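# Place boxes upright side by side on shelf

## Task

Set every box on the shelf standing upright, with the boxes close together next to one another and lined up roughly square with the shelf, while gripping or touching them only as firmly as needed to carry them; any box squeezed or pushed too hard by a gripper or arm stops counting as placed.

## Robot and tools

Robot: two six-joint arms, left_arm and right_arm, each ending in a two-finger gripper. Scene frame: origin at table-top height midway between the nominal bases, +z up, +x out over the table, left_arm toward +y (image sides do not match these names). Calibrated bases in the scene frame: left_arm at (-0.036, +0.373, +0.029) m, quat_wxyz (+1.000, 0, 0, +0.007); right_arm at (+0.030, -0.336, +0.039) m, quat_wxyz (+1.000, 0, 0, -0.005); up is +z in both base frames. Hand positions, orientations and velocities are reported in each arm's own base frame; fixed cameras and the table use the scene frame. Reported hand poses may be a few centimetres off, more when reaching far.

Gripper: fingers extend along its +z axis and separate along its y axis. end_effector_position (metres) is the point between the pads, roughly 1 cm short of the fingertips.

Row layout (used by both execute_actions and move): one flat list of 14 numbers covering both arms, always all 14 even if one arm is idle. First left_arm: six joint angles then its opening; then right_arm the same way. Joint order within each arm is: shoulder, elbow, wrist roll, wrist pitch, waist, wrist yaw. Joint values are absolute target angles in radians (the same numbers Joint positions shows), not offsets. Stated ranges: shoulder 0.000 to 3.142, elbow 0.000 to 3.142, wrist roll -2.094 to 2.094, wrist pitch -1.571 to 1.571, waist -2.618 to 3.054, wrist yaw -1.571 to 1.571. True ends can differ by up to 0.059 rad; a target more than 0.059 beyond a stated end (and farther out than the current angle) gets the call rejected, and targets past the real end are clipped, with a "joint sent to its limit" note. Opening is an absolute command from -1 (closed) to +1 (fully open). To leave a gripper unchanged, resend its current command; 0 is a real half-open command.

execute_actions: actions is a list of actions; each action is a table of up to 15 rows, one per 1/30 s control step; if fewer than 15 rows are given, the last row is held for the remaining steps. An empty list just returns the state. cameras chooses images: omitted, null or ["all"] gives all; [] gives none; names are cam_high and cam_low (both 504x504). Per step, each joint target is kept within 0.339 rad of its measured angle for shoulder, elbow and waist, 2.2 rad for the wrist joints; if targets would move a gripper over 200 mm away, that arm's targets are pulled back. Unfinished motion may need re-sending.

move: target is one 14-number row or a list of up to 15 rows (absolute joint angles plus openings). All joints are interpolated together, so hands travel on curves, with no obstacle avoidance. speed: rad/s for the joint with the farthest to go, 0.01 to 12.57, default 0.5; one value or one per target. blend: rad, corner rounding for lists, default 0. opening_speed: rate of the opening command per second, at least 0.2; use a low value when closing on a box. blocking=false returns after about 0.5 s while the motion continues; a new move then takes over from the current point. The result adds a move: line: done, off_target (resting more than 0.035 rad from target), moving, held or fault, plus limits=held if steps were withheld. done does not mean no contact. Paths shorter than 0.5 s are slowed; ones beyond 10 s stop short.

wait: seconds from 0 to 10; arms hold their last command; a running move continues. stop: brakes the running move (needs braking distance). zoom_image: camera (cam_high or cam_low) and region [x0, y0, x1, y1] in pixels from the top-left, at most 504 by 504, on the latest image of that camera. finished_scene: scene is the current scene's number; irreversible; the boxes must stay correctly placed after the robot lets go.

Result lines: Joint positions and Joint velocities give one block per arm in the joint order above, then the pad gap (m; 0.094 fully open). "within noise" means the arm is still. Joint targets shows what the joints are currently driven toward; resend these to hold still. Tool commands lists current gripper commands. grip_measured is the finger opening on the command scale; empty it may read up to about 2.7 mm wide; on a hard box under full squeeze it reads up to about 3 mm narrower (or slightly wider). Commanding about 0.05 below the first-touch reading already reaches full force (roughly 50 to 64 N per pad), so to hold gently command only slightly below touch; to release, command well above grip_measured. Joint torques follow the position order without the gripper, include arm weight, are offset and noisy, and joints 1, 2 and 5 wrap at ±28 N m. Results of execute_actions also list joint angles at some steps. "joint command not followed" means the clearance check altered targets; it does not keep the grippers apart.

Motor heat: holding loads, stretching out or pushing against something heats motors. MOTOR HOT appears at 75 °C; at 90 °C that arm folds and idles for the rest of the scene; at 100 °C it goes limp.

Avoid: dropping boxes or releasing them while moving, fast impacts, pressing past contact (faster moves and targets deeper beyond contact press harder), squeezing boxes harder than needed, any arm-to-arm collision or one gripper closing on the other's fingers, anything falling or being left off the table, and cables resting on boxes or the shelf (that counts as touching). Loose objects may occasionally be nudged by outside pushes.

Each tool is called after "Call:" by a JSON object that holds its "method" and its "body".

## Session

Call:
{"method": "execute_actions", "body": {"actions": []}}

Call:
{"method": "zoom_image", "body": {"camera": "cam_high", "region": [130, 160, 430, 390]}}

Scene clock: 0.00 s.
left_arm: end_effector_position=(+0.3033, -0.1098, +0.2932) grip_measured=+1.000 end_effector_quat_wxyz=(+0.436, -0.048, +0.894, -0.088) | right_arm: end_effector_position=(+0.2784, +0.0515, +0.2321) grip_measured=+1.000 end_effector_quat_wxyz=(+0.358, -0.041, +0.927, +0.105)
Joint names: [shoulder, elbow, wrist roll, wrist pitch, waist, wrist yaw]
Joint positions: left_arm=[1.084 1.222 -0.477 -0.819 -0.506 -0.285 0.094] | right_arm=[0.982 1.04 0.048 -0.882 0.066 -0.181 0.094]
Joint velocities: within noise
Joint torques (N m): no reading
Heat: left arm: 39 °C; right arm: 43 °C.
Joint targets: left_arm=[1.079 1.226 -0.476 -0.831 -0.506 -0.288] | right_arm=[0.975 1.048 0.047 -0.885 0.066 -0.182]
Tool commands: left_gripper/opening=+1.0 right_gripper/opening=+1.0

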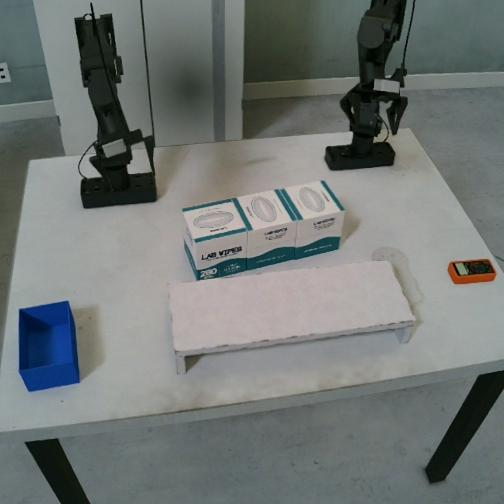

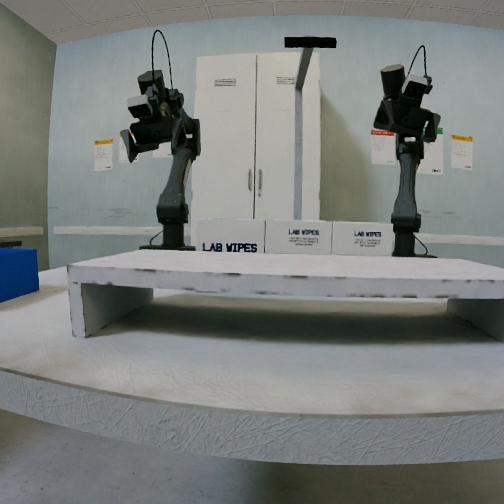

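Scaled by 1.680 from the camera's 504x504 image, which has a finer 720x720 frame.

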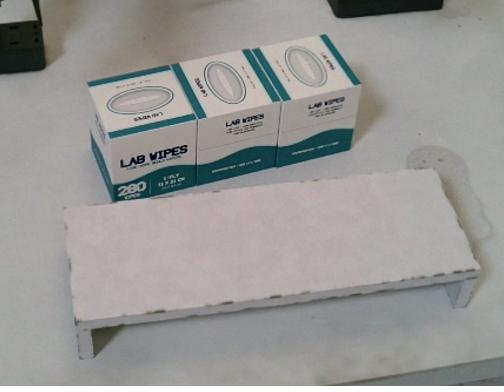

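Call:
{"method": "move", "body": {"target": [[1.234,0.697,1.5,0.137,0.321,1.45,0,1.239,0.574,-1.5,0.265,-0.377,-1.45,0],[2.04,0.364,1.5,1.276,0.321,1.45,0,2.102,0.33,-1.5,1.373,-0.377,-1.45,0]], "speed": 0.7}}

Call:
{"method": "zoom_image", "body": {"camera": "cam_high", "region": [130, 150, 400, 300]}}

Scene clock: 29.00 s.
left_arm: end_effector_position=(+0.3056, -0.0850, +0.0721) grip_measured=+0.001 end_effector_quat_wxyz=(+0.689, +0.654, +0.313, -0.003) | right_arm: end_effector_position=(+0.3012, +0.0731, +0.0632) grip_measured=+0.002 end_effector_quat_wxyz=(+0.689, -0.647, +0.326, -0.021)
Joint names: [shoulder, elbow, wrist roll, wrist pitch, waist, wrist yaw]
Joint positions: left_arm=[2.023 0.376 1.498 1.265 0.315 1.435 0.047] | right_arm=[2.081 0.339 -1.502 1.372 -0.372 -1.436 0.047]
Joint velocities: within noise
Joint torques (N m): left_arm=[-5.45 0.88 0.02 1.48 0.39 0.37] | right_arm=[-5.39 1.11 0.04 1.28 -0.43 -0.43]
Heat: left arm: 38 °C; right arm: 42 °C.
Joint targets: left_arm=[2.040 0.364 1.500 1.276 0.321 1.450] | right_arm=[2.102 0.330 -1.500 1.373 -0.377 -1.450]
move: done

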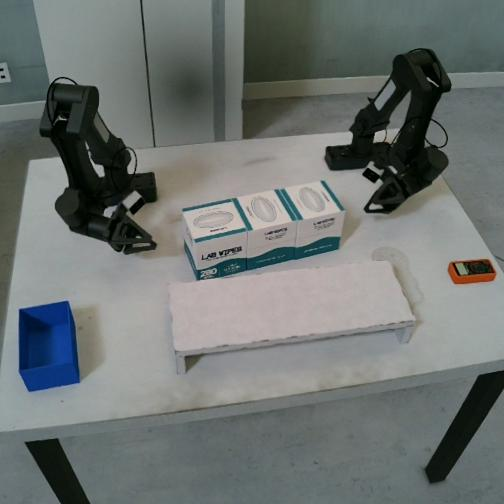

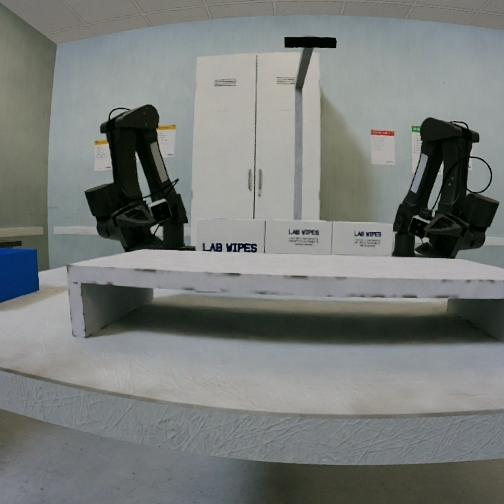

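Scaled by 1.867 from the camera's 504x504 image, which has a finer 720x720 frame.

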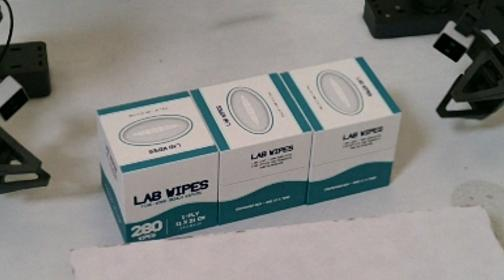

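Call:
{"method": "move", "body": {"target": [2.103,0.422,1.5,1.382,0.096,1.45,0,2.139,0.415,-1.5,1.374,-0.139,-1.45,0], "speed": 0.2}}

Call:
{"method": "zoom_image", "body": {"camera": "cam_high", "region": [130, 150, 400, 300]}}

Scene clock: 42.10 s.
left_arm: end_effector_position=(+0.2902, -0.1472, +0.0710) grip_measured=+0.001 end_effector_quat_wxyz=(+0.691, +0.689, +0.214, -0.050) | right_arm: end_effector_position=(+0.2932, +0.1376, +0.0626) grip_measured=+0.002 end_effector_quat_wxyz=(+0.690, -0.682, +0.237, +0.046)
Joint names: [shoulder, elbow, wrist roll, wrist pitch, waist, wrist yaw]
Joint positions: left_arm=[2.081 0.41 1.498 1.368 0.101 1.437 0.047] | right_arm=[2.114 0.405 -1.502 1.374 -0.142 -1.437 0.047]
Joint velocities: within noise
Joint torques (N m): left_arm=[-5.53 2.66 0.02 1.54 -0.36 0.29] | right_arm=[-5.57 2.88 0.04 1.3 0.2 -0.41]
Heat: left arm: 39 °C; right arm: 42 °C.
Joint targets: left_arm=[2.103 0.422 1.500 1.382 0.096 1.450] | right_arm=[2.139 0.415 -1.500 1.374 -0.139 -1.450]
move: done

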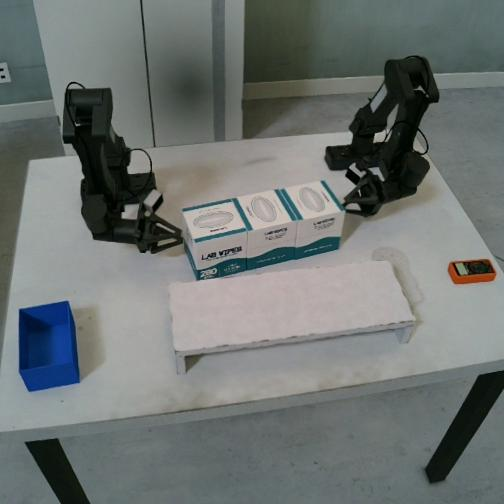

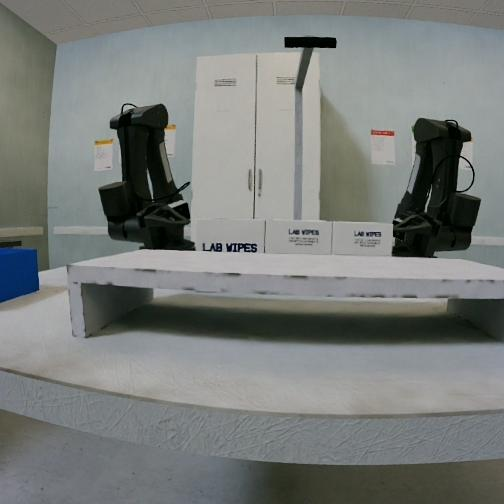

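Scaled by 1.867 from the camera's 504x504 image, which has a finer 720x720 frame.

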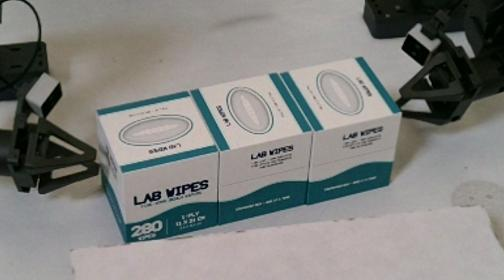

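Call:
{"method": "move", "body": {"target": [2.111,0.455,1.5,1.357,0.061,1.45,0,2.142,0.431,-1.5,1.36,-0.103,-1.45,0], "speed": 0.1, "cameras": []}}

Call:
{"method": "move", "body": {"target": [2.115,0.471,1.5,1.345,0.044,1.45,0,2.143,0.439,-1.5,1.353,-0.085,-1.45,0], "speed": 0.1}}

Call:
{"method": "zoom_image", "body": {"camera": "cam_high", "region": [130, 150, 400, 300]}}

Scene clock: 46.50 s.
left_arm: end_effector_position=(+0.2937, -0.1564, +0.0734) grip_measured=+0.001 end_effector_quat_wxyz=(+0.692, +0.693, +0.193, -0.053) | right_arm: end_effector_position=(+0.2926, +0.1471, +0.0644) grip_measured=+0.002 end_effector_quat_wxyz=(+0.690, -0.687, +0.220, +0.053)
Joint names: [shoulder, elbow, wrist roll, wrist pitch, waist, wrist yaw]
Joint positions: left_arm=[2.088 0.443 1.498 1.368 0.067 1.437 0.047] | right_arm=[2.114 0.42 -1.502 1.374 -0.107 -1.437 0.047]
Joint velocities: within noise
Joint torques (N m): left_arm=[-5.81 2.73 -0.01 1.31 -0.49 0.28] | right_arm=[-5.44 3.03 0.04 1.15 0.35 -0.39]
Heat: left arm: 39 °C; right arm: 42 °C.
Joint targets: left_arm=[2.111 0.455 1.500 1.357 0.061 1.450] | right_arm=[2.142 0.431 -1.500 1.360 -0.103 -1.450]
move: done
No camera images: "cameras" was empty.

Scene clock: 47.20 s.
left_arm: end_effector_position=(+0.2951, -0.1610, +0.0744) grip_measured=+0.001 end_effector_quat_wxyz=(+0.692, +0.696, +0.184, -0.055) | right_arm: end_effector_position=(+0.2923, +0.1517, +0.0653) grip_measured=+0.002 end_effector_quat_wxyz=(+0.690, -0.690, +0.212, +0.056)
Joint names: [shoulder, elbow, wrist roll, wrist pitch, waist, wrist yaw]
Joint positions: left_arm=[2.092 0.458 1.498 1.367 0.05 1.438 0.047] | right_arm=[2.114 0.428 -1.502 1.374 -0.091 -1.437 0.047]
Joint velocities: within noise
Joint torques (N m): left_arm=[-5.91 2.67 0.02 1.17 -0.5 0.26] | right_arm=[-5.39 3.08 0.04 1.08 0.49 -0.39]
Heat: left arm: 39 °C; right arm: 42 °C.
Joint targets: left_arm=[2.115 0.471 1.500 1.345 0.044 1.450] | right_arm=[2.143 0.439 -1.500 1.353 -0.085 -1.450]
move: done

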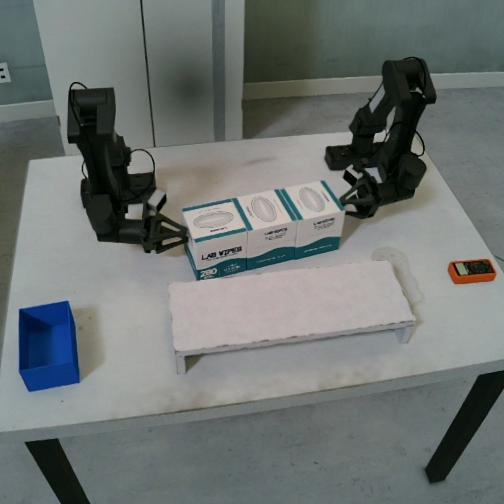

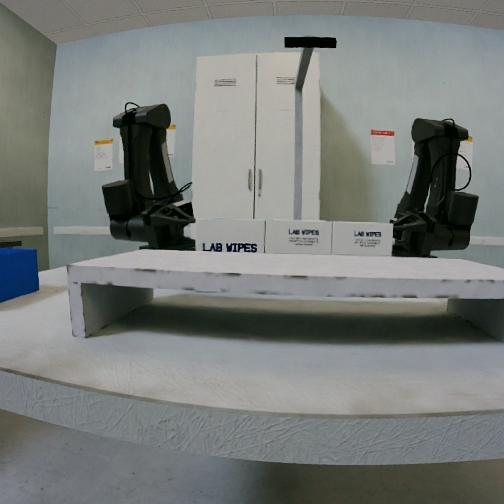

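Scaled by 1.867 from the camera's 504x504 image, which has a finer 720x720 frame.

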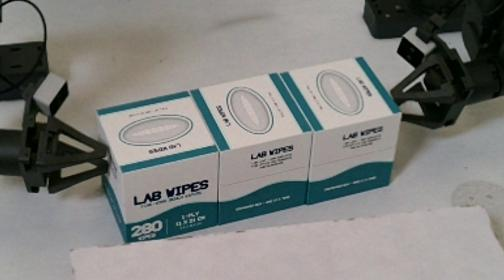

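Call:
{"method": "move", "body": {"target": [2.119,0.488,1.5,1.332,0.027,1.45,0,2.145,0.447,-1.5,1.347,-0.067,-1.45,0], "speed": 0.1, "cameras": []}}

Call:
{"method": "move", "body": {"target": [2.123,0.504,1.5,1.32,0.009,1.45,0,2.146,0.455,-1.5,1.34,-0.049,-1.45,0], "speed": 0.1}}

Call:
{"method": "zoom_image", "body": {"camera": "cam_high", "region": [130, 150, 400, 300]}}

Scene clock: 51.93 s.
left_arm: end_effector_position=(+0.2966, -0.1658, +0.0751) grip_measured=+0.001 end_effector_quat_wxyz=(+0.693, +0.697, +0.175, -0.058) | right_arm: end_effector_position=(+0.2921, +0.1558, +0.0650) grip_measured=+0.002 end_effector_quat_wxyz=(+0.690, -0.691, +0.206, +0.059)
Joint names: [shoulder, elbow, wrist roll, wrist pitch, waist, wrist yaw]
Joint positions: left_arm=[2.096 0.475 1.498 1.362 0.034 1.438 0.047] | right_arm=[2.119 0.436 -1.503 1.373 -0.077 -1.437 0.047]
Joint velocities: within noise
Joint torques (N m): left_arm=[-5.97 2.77 0 1.11 -0.62 0.24] | right_arm=[-5.71 3.07 0.05 1.03 0.79 -0.38]
Heat: left arm: 39 °C; right arm: 42 °C.
Joint targets: left_arm=[2.119 0.488 1.500 1.332 0.027 1.450] | right_arm=[2.145 0.447 -1.500 1.347 -0.067 -1.450]
move: done
No camera images: "cameras" was empty.

Scene clock: 52.63 s.
left_arm: end_effector_position=(+0.2974, -0.1689, +0.0752) grip_measured=+0.001 end_effector_quat_wxyz=(+0.692, +0.698, +0.170, -0.063) | right_arm: end_effector_position=(+0.2922, +0.1586, +0.0650) grip_measured=+0.002 end_effector_quat_wxyz=(+0.690, -0.692, +0.202, +0.063)
Joint names: [shoulder, elbow, wrist roll, wrist pitch, waist, wrist yaw]
Joint positions: left_arm=[2.1 0.488 1.499 1.351 0.023 1.442 0.047] | right_arm=[2.121 0.443 -1.504 1.368 -0.067 -1.437 0.047]
Joint velocities: within noise
Joint torques (N m): left_arm=[-6 3.15 0.04 1.11 -1.17 0.23] | right_arm=[-5.76 3.23 0.05 1.02 1.44 -0.38]
Heat: left arm: 39 °C; right arm: 42 °C.
Joint targets: left_arm=[2.123 0.504 1.500 1.320 0.009 1.450] | right_arm=[2.146 0.455 -1.500 1.340 -0.049 -1.450]
move: done

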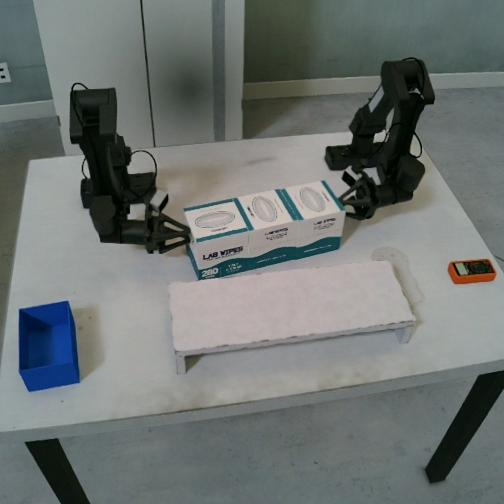

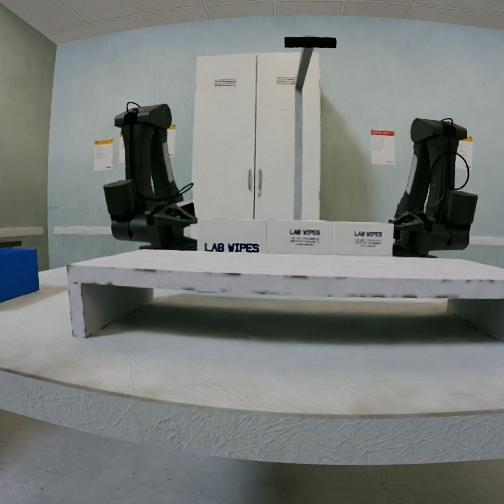

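Scaled by 1.867 from the camera's 504x504 image, which has a finer 720x720 frame.

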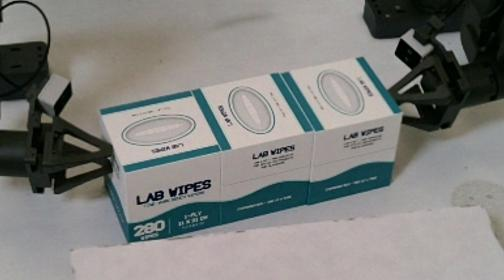

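Call:
{"method": "move", "body": {"target": [2.130,0.531,1.5,1.3,-0.019,1.45,0,2.149,0.468,-1.5,1.329,-0.020,-1.45,0], "speed": 0.05}}

Call:
{"method": "zoom_image", "body": {"camera": "cam_high", "region": [130, 150, 400, 300]}}

Scene clock: 58.20 s.
left_arm: end_effector_position=(+0.3021, -0.1712, +0.0753) grip_measured=+0.001 end_effector_quat_wxyz=(+0.692, +0.699, +0.168, -0.067) | right_arm: end_effector_position=(+0.2956, +0.1612, +0.0654) grip_measured=+0.002 end_effector_quat_wxyz=(+0.689, -0.694, +0.200, +0.062)
Joint names: [shoulder, elbow, wrist roll, wrist pitch, waist, wrist yaw]
Joint positions: left_arm=[2.106 0.514 1.5 1.328 0.015 1.442 0.047] | right_arm=[2.121 0.458 -1.505 1.356 -0.056 -1.429 0.047]
Joint velocities: within noise
Joint torques (N m): left_arm=[-6.04 3.33 0 1.13 -2.73 0.22] | right_arm=[-5.61 3.17 0.06 1.03 2.99 -0.48]
Heat: left arm: 39 °C; right arm: 42 °C.
Joint targets: left_arm=[2.130 0.531 1.500 1.300 -0.019 1.450] | right_arm=[2.149 0.468 -1.500 1.329 -0.020 -1.450]
move: off_target (right_arm); right_arm: the waist is farthest, 0.036 rad from its target

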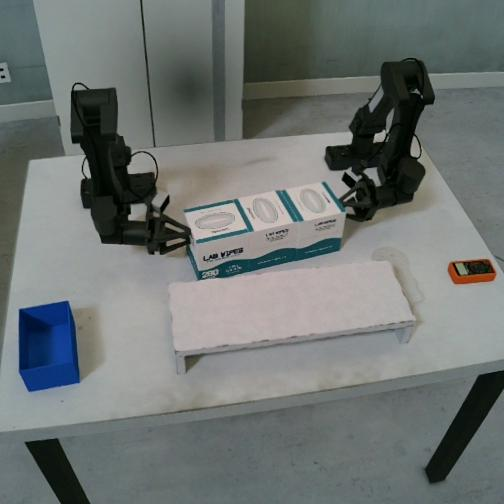

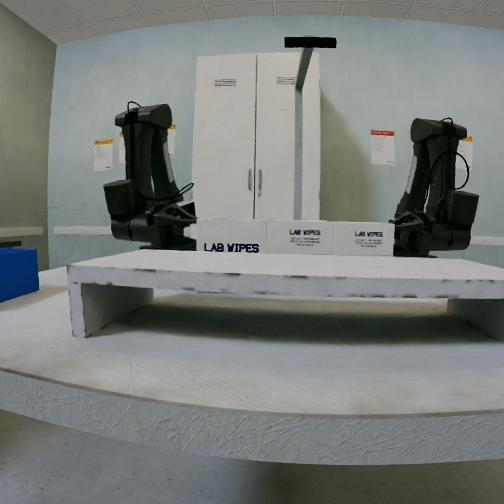

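Scaled by 1.867 from the camera's 504x504 image, which has a finer 720x720 frame.

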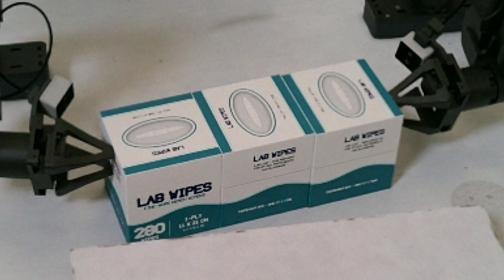

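Call:
{"method": "move", "body": {"target": [[2.133,0.545,1.5,1.29,-0.035,1.46,0,2.15,0.474,-1.5,1.324,-0.005,-1.46,0],[1.572,0.617,1.5,0.744,-0.039,1.47,0,1.556,0.556,-1.5,0.73,0.0,-1.47,0]], "speed": [0.05,0.13]}}

Call:
{"method": "zoom_image", "body": {"camera": "cam_high", "region": [130, 130, 430, 380]}}

Call:
{"method": "zoom_image", "body": {"camera": "cam_low", "region": [60, 80, 504, 350]}}

Scene clock: 71.70 s.
left_arm: end_effector_position=(+0.2974, -0.1745, +0.1844) grip_measured=+0.001 end_effector_quat_wxyz=(+0.693, +0.701, +0.156, -0.067) | right_arm: end_effector_position=(+0.3019, +0.1617, +0.1650) grip_measured=+0.001 end_effector_quat_wxyz=(+0.685, -0.695, +0.214, +0.055)
Joint names: [shoulder, elbow, wrist roll, wrist pitch, waist, wrist yaw]
Joint positions: left_arm=[1.593 0.585 1.504 0.758 0.005 1.448 0.047] | right_arm=[1.592 0.527 -1.51 0.742 -0.049 -1.393 0.047]
Joint velocities: within noise
Joint torques (N m): left_arm=[-7.79 7.05 -0.06 1.3 -3.41 0.33] | right_arm=[-9.31 7.98 0.13 1.18 4.14 -1.16]
Heat: left arm: 39 °C; right arm: 43 °C.
Joint targets: left_arm=[1.572 0.617 1.500 0.744 -0.039 1.470] | right_arm=[1.556 0.556 -1.500 0.730 0.000 -1.470]
move: off_target (left_arm, right_arm); left_arm: the waist is farthest, 0.044 rad from its target; right_arm: the wrist yaw is farthest, 0.077 rad from its target

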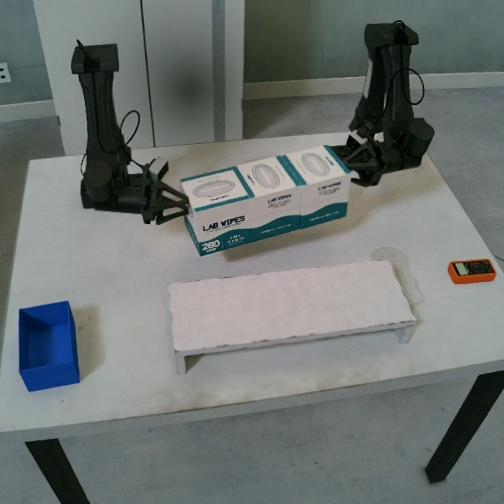

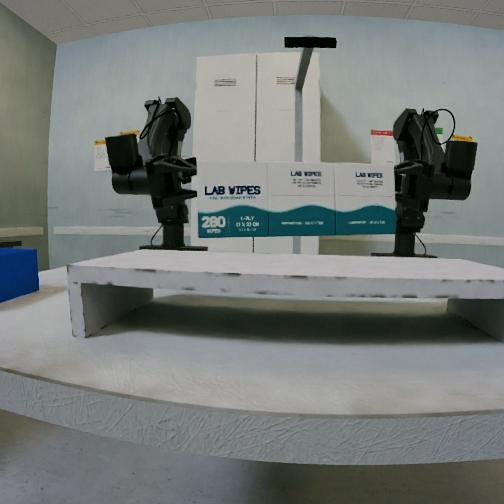

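Scaled by 1.680 from the camera's 504x504 image, which has a finer 720x720 frame.

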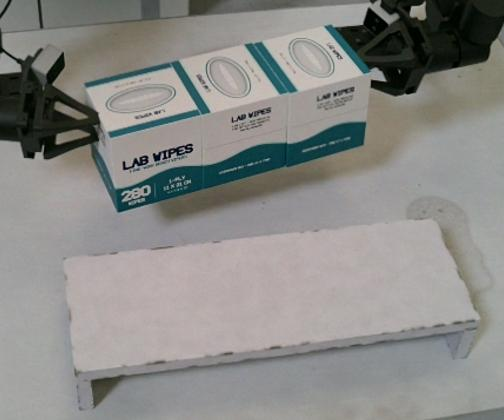

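Scaled by 1.135 from the camera's 504x504 image, which has a finer 720x720 frame.

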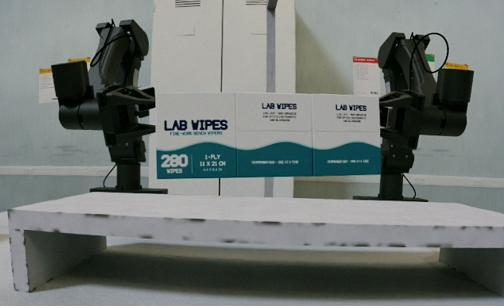

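Call:
{"method": "move", "body": {"target": [[2.05,1.24,1.5,0.58,-0.05,1.48,0,1.935,1.055,-1.5,0.625,0.013,-1.47,0],[2.566,2.13,1.5,0.244,-0.072,1.5,0,2.307,1.651,-1.5,0.407,0.037,-1.47,0]], "speed": 0.2, "blend": 0.08}}

Call:
{"method": "zoom_image", "body": {"camera": "cam_high", "region": [130, 180, 430, 390]}}

Call:
{"method": "zoom_image", "body": {"camera": "cam_low", "region": [60, 80, 504, 350]}}

Scene clock: 100.40 s.
left_arm: end_effector_position=(+0.5733, -0.1759, +0.1969) grip_measured=+0.001 end_effector_quat_wxyz=(+0.697, +0.702, +0.132, -0.053) | right_arm: end_effector_position=(+0.5210, +0.1595, +0.1884) grip_measured=+0.001 end_effector_quat_wxyz=(+0.692, -0.699, +0.177, +0.047)
Joint names: [shoulder, elbow, wrist roll, wrist pitch, waist, wrist yaw]
Joint positions: left_arm=[2.543 2.091 1.504 0.257 0 1.459 0.047] | right_arm=[2.281 1.609 -1.51 0.414 -0.034 -1.42 0.047]
Joint velocities: within noise
Joint torques (N m): left_arm=[-13.53 8.85 -0.05 1.22 -5.74 0.5] | right_arm=[-11.6 10.45 0.13 1.24 5.96 -0.81]
Heat: left arm: 40 °C; right arm: 44 °C.
Joint targets: left_arm=[2.566 2.130 1.500 0.244 -0.072 1.500] | right_arm=[2.307 1.651 -1.500 0.407 0.037 -1.470]
move: off_target (left_arm, right_arm); left_arm: the waist is farthest, 0.072 rad from its target; right_arm: the waist is farthest, 0.071 rad from its target

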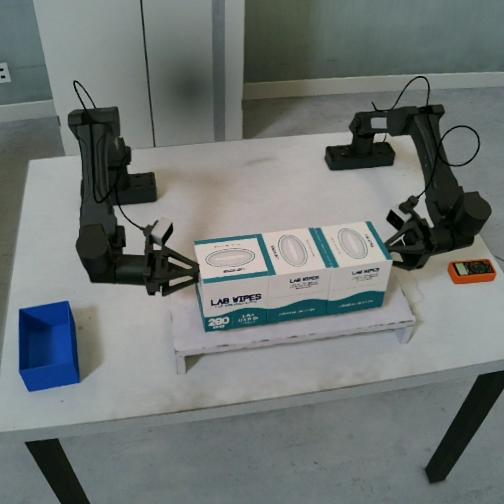

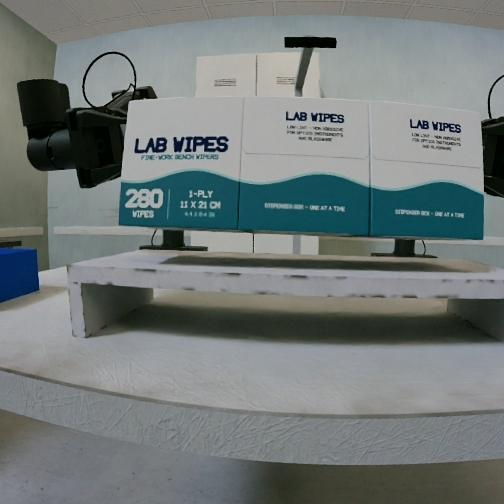

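Scaled by 1.680 from the camera's 504x504 image, which has a finer 720x720 frame.

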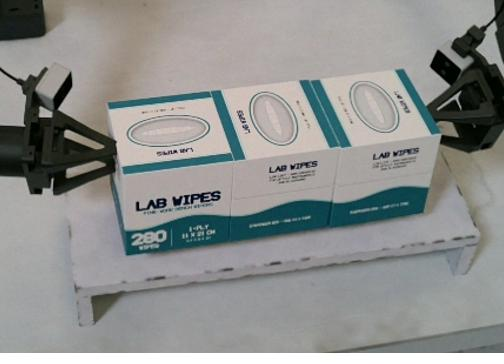

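Scaled by 1.135 from the camera's 504x504 image, which has a finer 720x720 frame.

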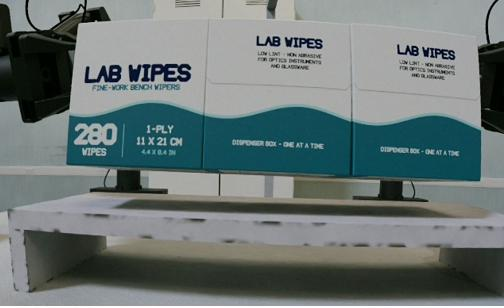

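Call:
{"method": "move", "body": {"target": [2.551,1.925,1.5,0.41,-0.072,1.5,0,2.335,1.487,-1.5,0.565,0.037,-1.47,0], "speed": 0.08}}

Call:
{"method": "zoom_image", "body": {"camera": "cam_high", "region": [150, 220, 430, 390]}}

Call:
{"method": "zoom_image", "body": {"camera": "cam_low", "region": [100, 220, 300, 290]}}

Call:
{"method": "zoom_image", "body": {"camera": "cam_low", "region": [304, 220, 504, 290]}}

Scene clock: 114.33 s.
left_arm: end_effector_position=(+0.5632, -0.1760, +0.1643) grip_measured=+0.001 end_effector_quat_wxyz=(+0.699, +0.703, +0.125, -0.048) | right_arm: end_effector_position=(+0.5097, +0.1599, +0.1541) grip_measured=+0.001 end_effector_quat_wxyz=(+0.692, -0.698, +0.178, +0.048)
Joint names: [shoulder, elbow, wrist roll, wrist pitch, waist, wrist yaw]
Joint positions: left_arm=[2.543 1.95 1.504 0.414 0 1.461 0.047] | right_arm=[2.306 1.5 -1.51 0.546 -0.034 -1.42 0.047]
Joint velocities: within noise
Joint torques (N m): left_arm=[-14.38 3.9 -0.04 1.35 -5.7 0.47] | right_arm=[-11.17 5.5 0.12 1.51 5.96 -0.81]
Heat: left arm: 41 °C; right arm: 45 °C.
Joint targets: left_arm=[2.551 1.925 1.500 0.410 -0.072 1.500] | right_arm=[2.335 1.487 -1.500 0.565 0.037 -1.470]
move: off_target (left_arm, right_arm); left_arm: the waist is farthest, 0.072 rad from its target; right_arm: the waist is farthest, 0.071 rad from its target

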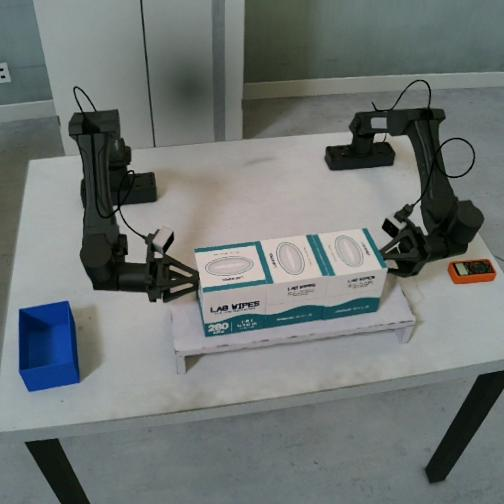

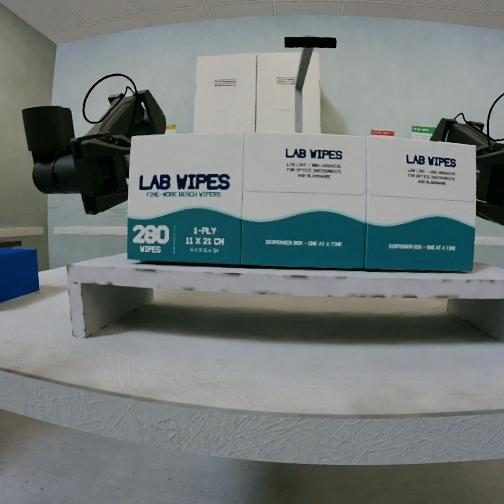

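Scaled by 1.800 from the camera's 504x504 image, which has a finer 720x720 frame.

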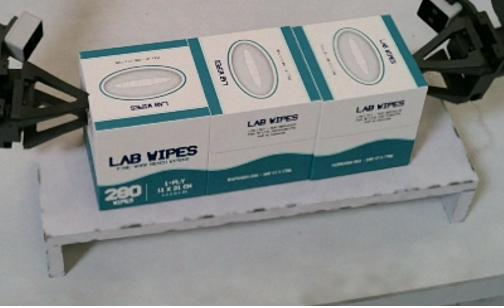

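Scaled by 2.520 from the camera's 504x504 image, which has a finer 720x720 frame.

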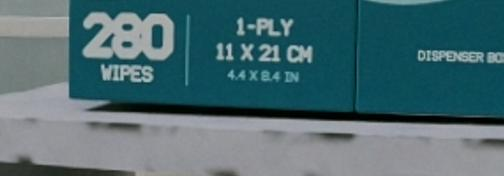

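Scaled by 2.520 from the camera's 504x504 image, which has a finer 720x720 frame.

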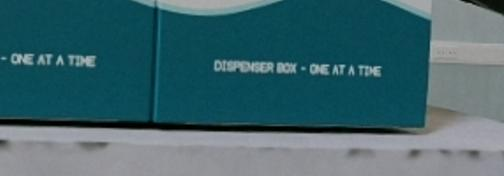

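Call:
{"method": "move", "body": {"target": [2.564,1.915,1.5,0.43,-0.072,1.5,0,2.347,1.475,-1.5,0.588,0.037,-1.47,0], "speed": 0.04, "cameras": []}}

Call:
{"method": "move", "body": {"target": [2.577,1.905,1.5,0.45,-0.072,1.5,0,2.357,1.467,-1.5,0.605,0.037,-1.47,0], "speed": 0.04}}

Call:
{"method": "zoom_image", "body": {"camera": "cam_low", "region": [100, 220, 300, 290]}}

Call:
{"method": "zoom_image", "body": {"camera": "cam_low", "region": [304, 220, 504, 290]}}

Scene clock: 119.10 s.
left_arm: end_effector_position=(+0.5625, -0.1760, +0.1635) grip_measured=+0.001 end_effector_quat_wxyz=(+0.699, +0.703, +0.121, -0.044) | right_arm: end_effector_position=(+0.5093, +0.1599, +0.1514) grip_measured=+0.001 end_effector_quat_wxyz=(+0.693, -0.699, +0.173, +0.043)
Joint names: [shoulder, elbow, wrist roll, wrist pitch, waist, wrist yaw]
Joint positions: left_arm=[2.543 1.941 1.503 0.437 0 1.462 0.047] | right_arm=[2.313 1.492 -1.506 0.578 -0.034 -1.42 0.047]
Joint velocities: within noise
Joint torques (N m): left_arm=[-13.41 3.88 -0.02 1.32 -5.7 0.45] | right_arm=[-10.8 5.14 0.07 1.44 5.97 -0.78]
Heat: left arm: 42 °C; right arm: 45 °C.
Joint targets: left_arm=[2.564 1.915 1.500 0.430 -0.072 1.500] | right_arm=[2.347 1.475 -1.500 0.588 0.037 -1.470]
move: off_target (left_arm, right_arm); left_arm: the waist is farthest, 0.072 rad from its target; right_arm: the waist is farthest, 0.071 rad from its target
No camera images: "cameras" was empty.

Scene clock: 119.97 s.
left_arm: end_effector_position=(+0.5619, -0.1760, +0.1625) grip_measured=+0.001 end_effector_quat_wxyz=(+0.700, +0.703, +0.117, -0.040) | right_arm: end_effector_position=(+0.5093, +0.1599, +0.1498) grip_measured=+0.001 end_effector_quat_wxyz=(+0.694, -0.699, +0.168, +0.039)
Joint names: [shoulder, elbow, wrist roll, wrist pitch, waist, wrist yaw]
Joint positions: left_arm=[2.543 1.932 1.501 0.458 0 1.462 0.047] | right_arm=[2.319 1.488 -1.504 0.604 -0.034 -1.421 0.047]
Joint velocities: within noise
Joint torques (N m): left_arm=[-12.42 3.7 0 1.29 -5.78 0.46] | right_arm=[-10.43 4.83 0.06 1.3 5.96 -0.77]
Heat: left arm: 42 °C; right arm: 45 °C.
Joint targets: left_arm=[2.577 1.905 1.500 0.450 -0.072 1.500] | right_arm=[2.357 1.467 -1.500 0.605 0.037 -1.470]
move: off_target (left_arm, right_arm); left_arm: the waist is farthest, 0.072 rad from its target; right_arm: the waist is farthest, 0.071 rad from its target

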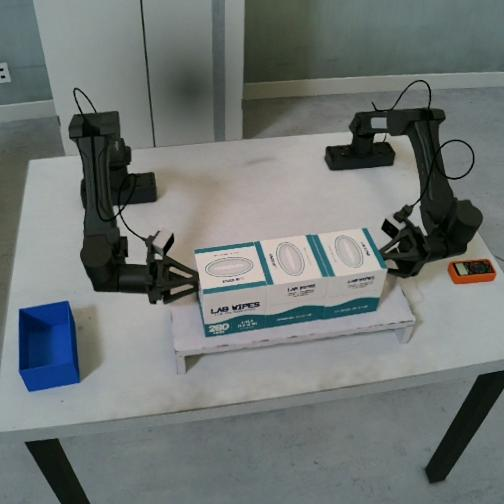

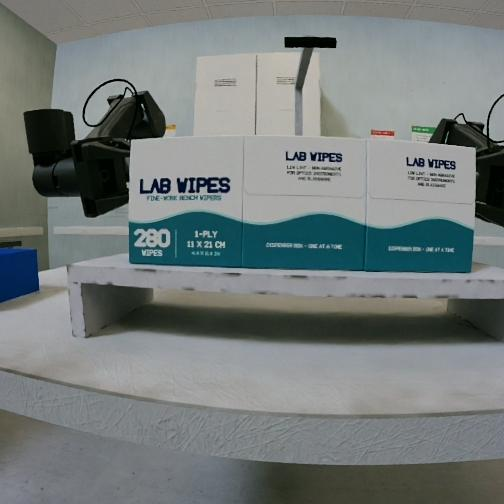

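Scaled by 2.520 from the camera's 504x504 image, which has a finer 720x720 frame.

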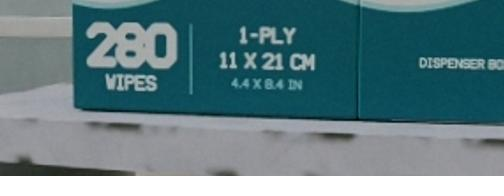

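Scaled by 2.520 from the camera's 504x504 image, which has a finer 720x720 frame.

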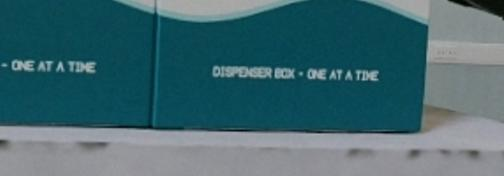

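Nearly seated; one more step, then check.

Call:
{"method": "move", "body": {"target": [2.587,1.897,1.5,0.466,-0.072,1.5,0,2.367,1.46,-1.5,0.62,0.037,-1.47,0], "speed": 0.04}}

Call:
{"method": "zoom_image", "body": {"camera": "cam_low", "region": [100, 220, 300, 290]}}

Call:
{"method": "zoom_image", "body": {"camera": "cam_low", "region": [304, 220, 504, 290]}}

Scene clock: 123.27 s.
left_arm: end_effector_position=(+0.5614, -0.1760, +0.1618) grip_measured=+0.001 end_effector_quat_wxyz=(+0.701, +0.703, +0.113, -0.036) | right_arm: end_effector_position=(+0.5094, +0.1600, +0.1487) grip_measured=+0.001 end_effector_quat_wxyz=(+0.695, -0.699, +0.162, +0.035)
Joint names: [shoulder, elbow, wrist roll, wrist pitch, waist, wrist yaw]
Joint positions: left_arm=[2.543 1.925 1.5 0.476 0 1.462 0.047] | right_arm=[2.325 1.487 -1.503 0.626 -0.034 -1.423 0.047]
Joint velocities: within noise
Joint torques (N m): left_arm=[-11.73 3.62 -0.03 1.29 -5.67 0.43] | right_arm=[-10.15 4.27 0.03 1.24 5.96 -0.72]
Heat: left arm: 42 °C; right arm: 46 °C.
Joint targets: left_arm=[2.587 1.897 1.500 0.466 -0.072 1.500] | right_arm=[2.367 1.460 -1.500 0.620 0.037 -1.470]
move: off_target (left_arm, right_arm); left_arm: the waist is farthest, 0.072 rad from its target; right_arm: the waist is farthest, 0.071 rad from its target

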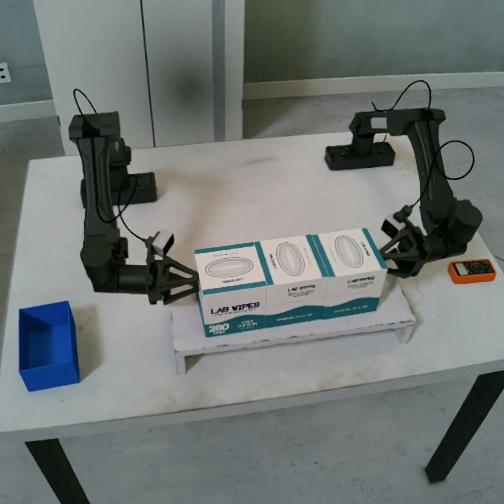

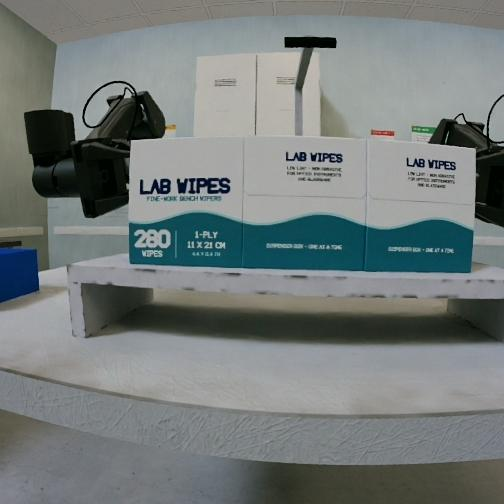

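Scaled by 2.520 from the camera's 504x504 image, which has a finer 720x720 frame.

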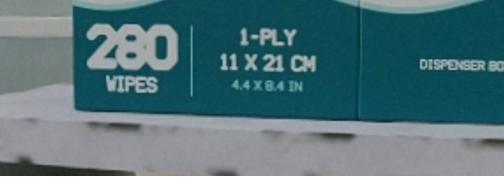

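Scaled by 2.520 from the camera's 504x504 image, which has a finer 720x720 frame.

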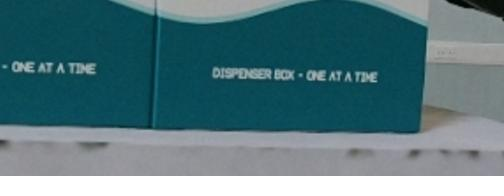

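Seated. Release.

Call:
{"method": "move", "body": {"target": [[2.587,1.897,1.5,0.466,0.005,1.48,0,2.367,1.46,-1.5,0.62,-0.036,-1.44,0],[2.565,1.897,1.5,0.466,0.1,1.47,0,2.345,1.46,-1.5,0.62,-0.14,-1.42,0]], "speed": 0.06}}

Call:
{"method": "zoom_image", "body": {"camera": "cam_high", "region": [150, 220, 430, 390]}}

Scene clock: 129.00 s.
left_arm: end_effector_position=(+0.5751, -0.1221, +0.1605) grip_measured=+0.001 end_effector_quat_wxyz=(+0.702, +0.697, +0.145, -0.004) | right_arm: end_effector_position=(+0.5223, +0.1068, +0.1466) grip_measured=+0.001 end_effector_quat_wxyz=(+0.696, -0.690, +0.200, -0.001)
Joint names: [shoulder, elbow, wrist roll, wrist pitch, waist, wrist yaw]
Joint positions: left_arm=[2.546 1.925 1.499 0.482 0.095 1.466 0.047] | right_arm=[2.325 1.478 -1.502 0.633 -0.137 -1.421 0.047]
Joint velocities: within noise
Joint torques (N m): left_arm=[-13.52 3.7 0 1.2 0.44 0.14] | right_arm=[-11.9 4.96 0.04 1.19 -0.24 -0.18]
Heat: left arm: 42 °C; right arm: 46 °C.
Joint targets: left_arm=[2.565 1.897 1.500 0.466 0.100 1.470] | right_arm=[2.345 1.460 -1.500 0.620 -0.140 -1.420]
move: done

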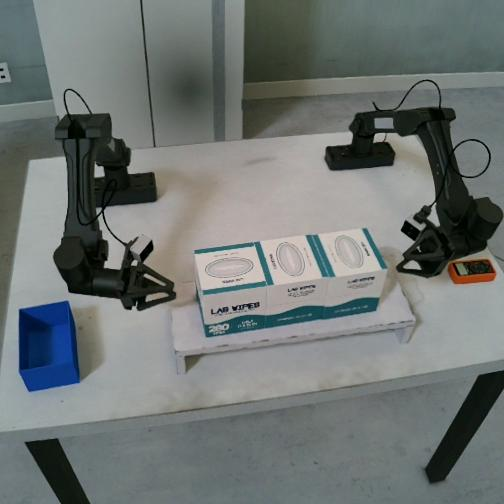

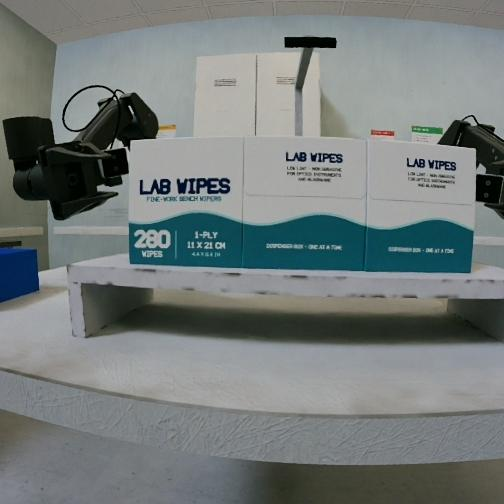

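Scaled by 1.800 from the camera's 504x504 image, which has a finer 720x720 frame.

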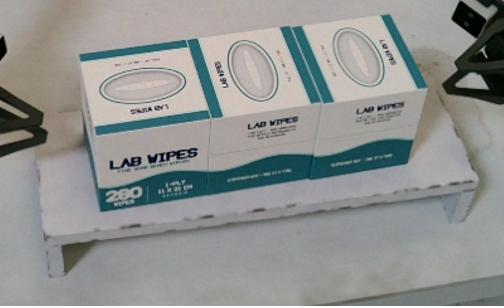

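Call:
{"method": "finished_scene", "body": {"scene": 2}}

The scene is finished: the task was done.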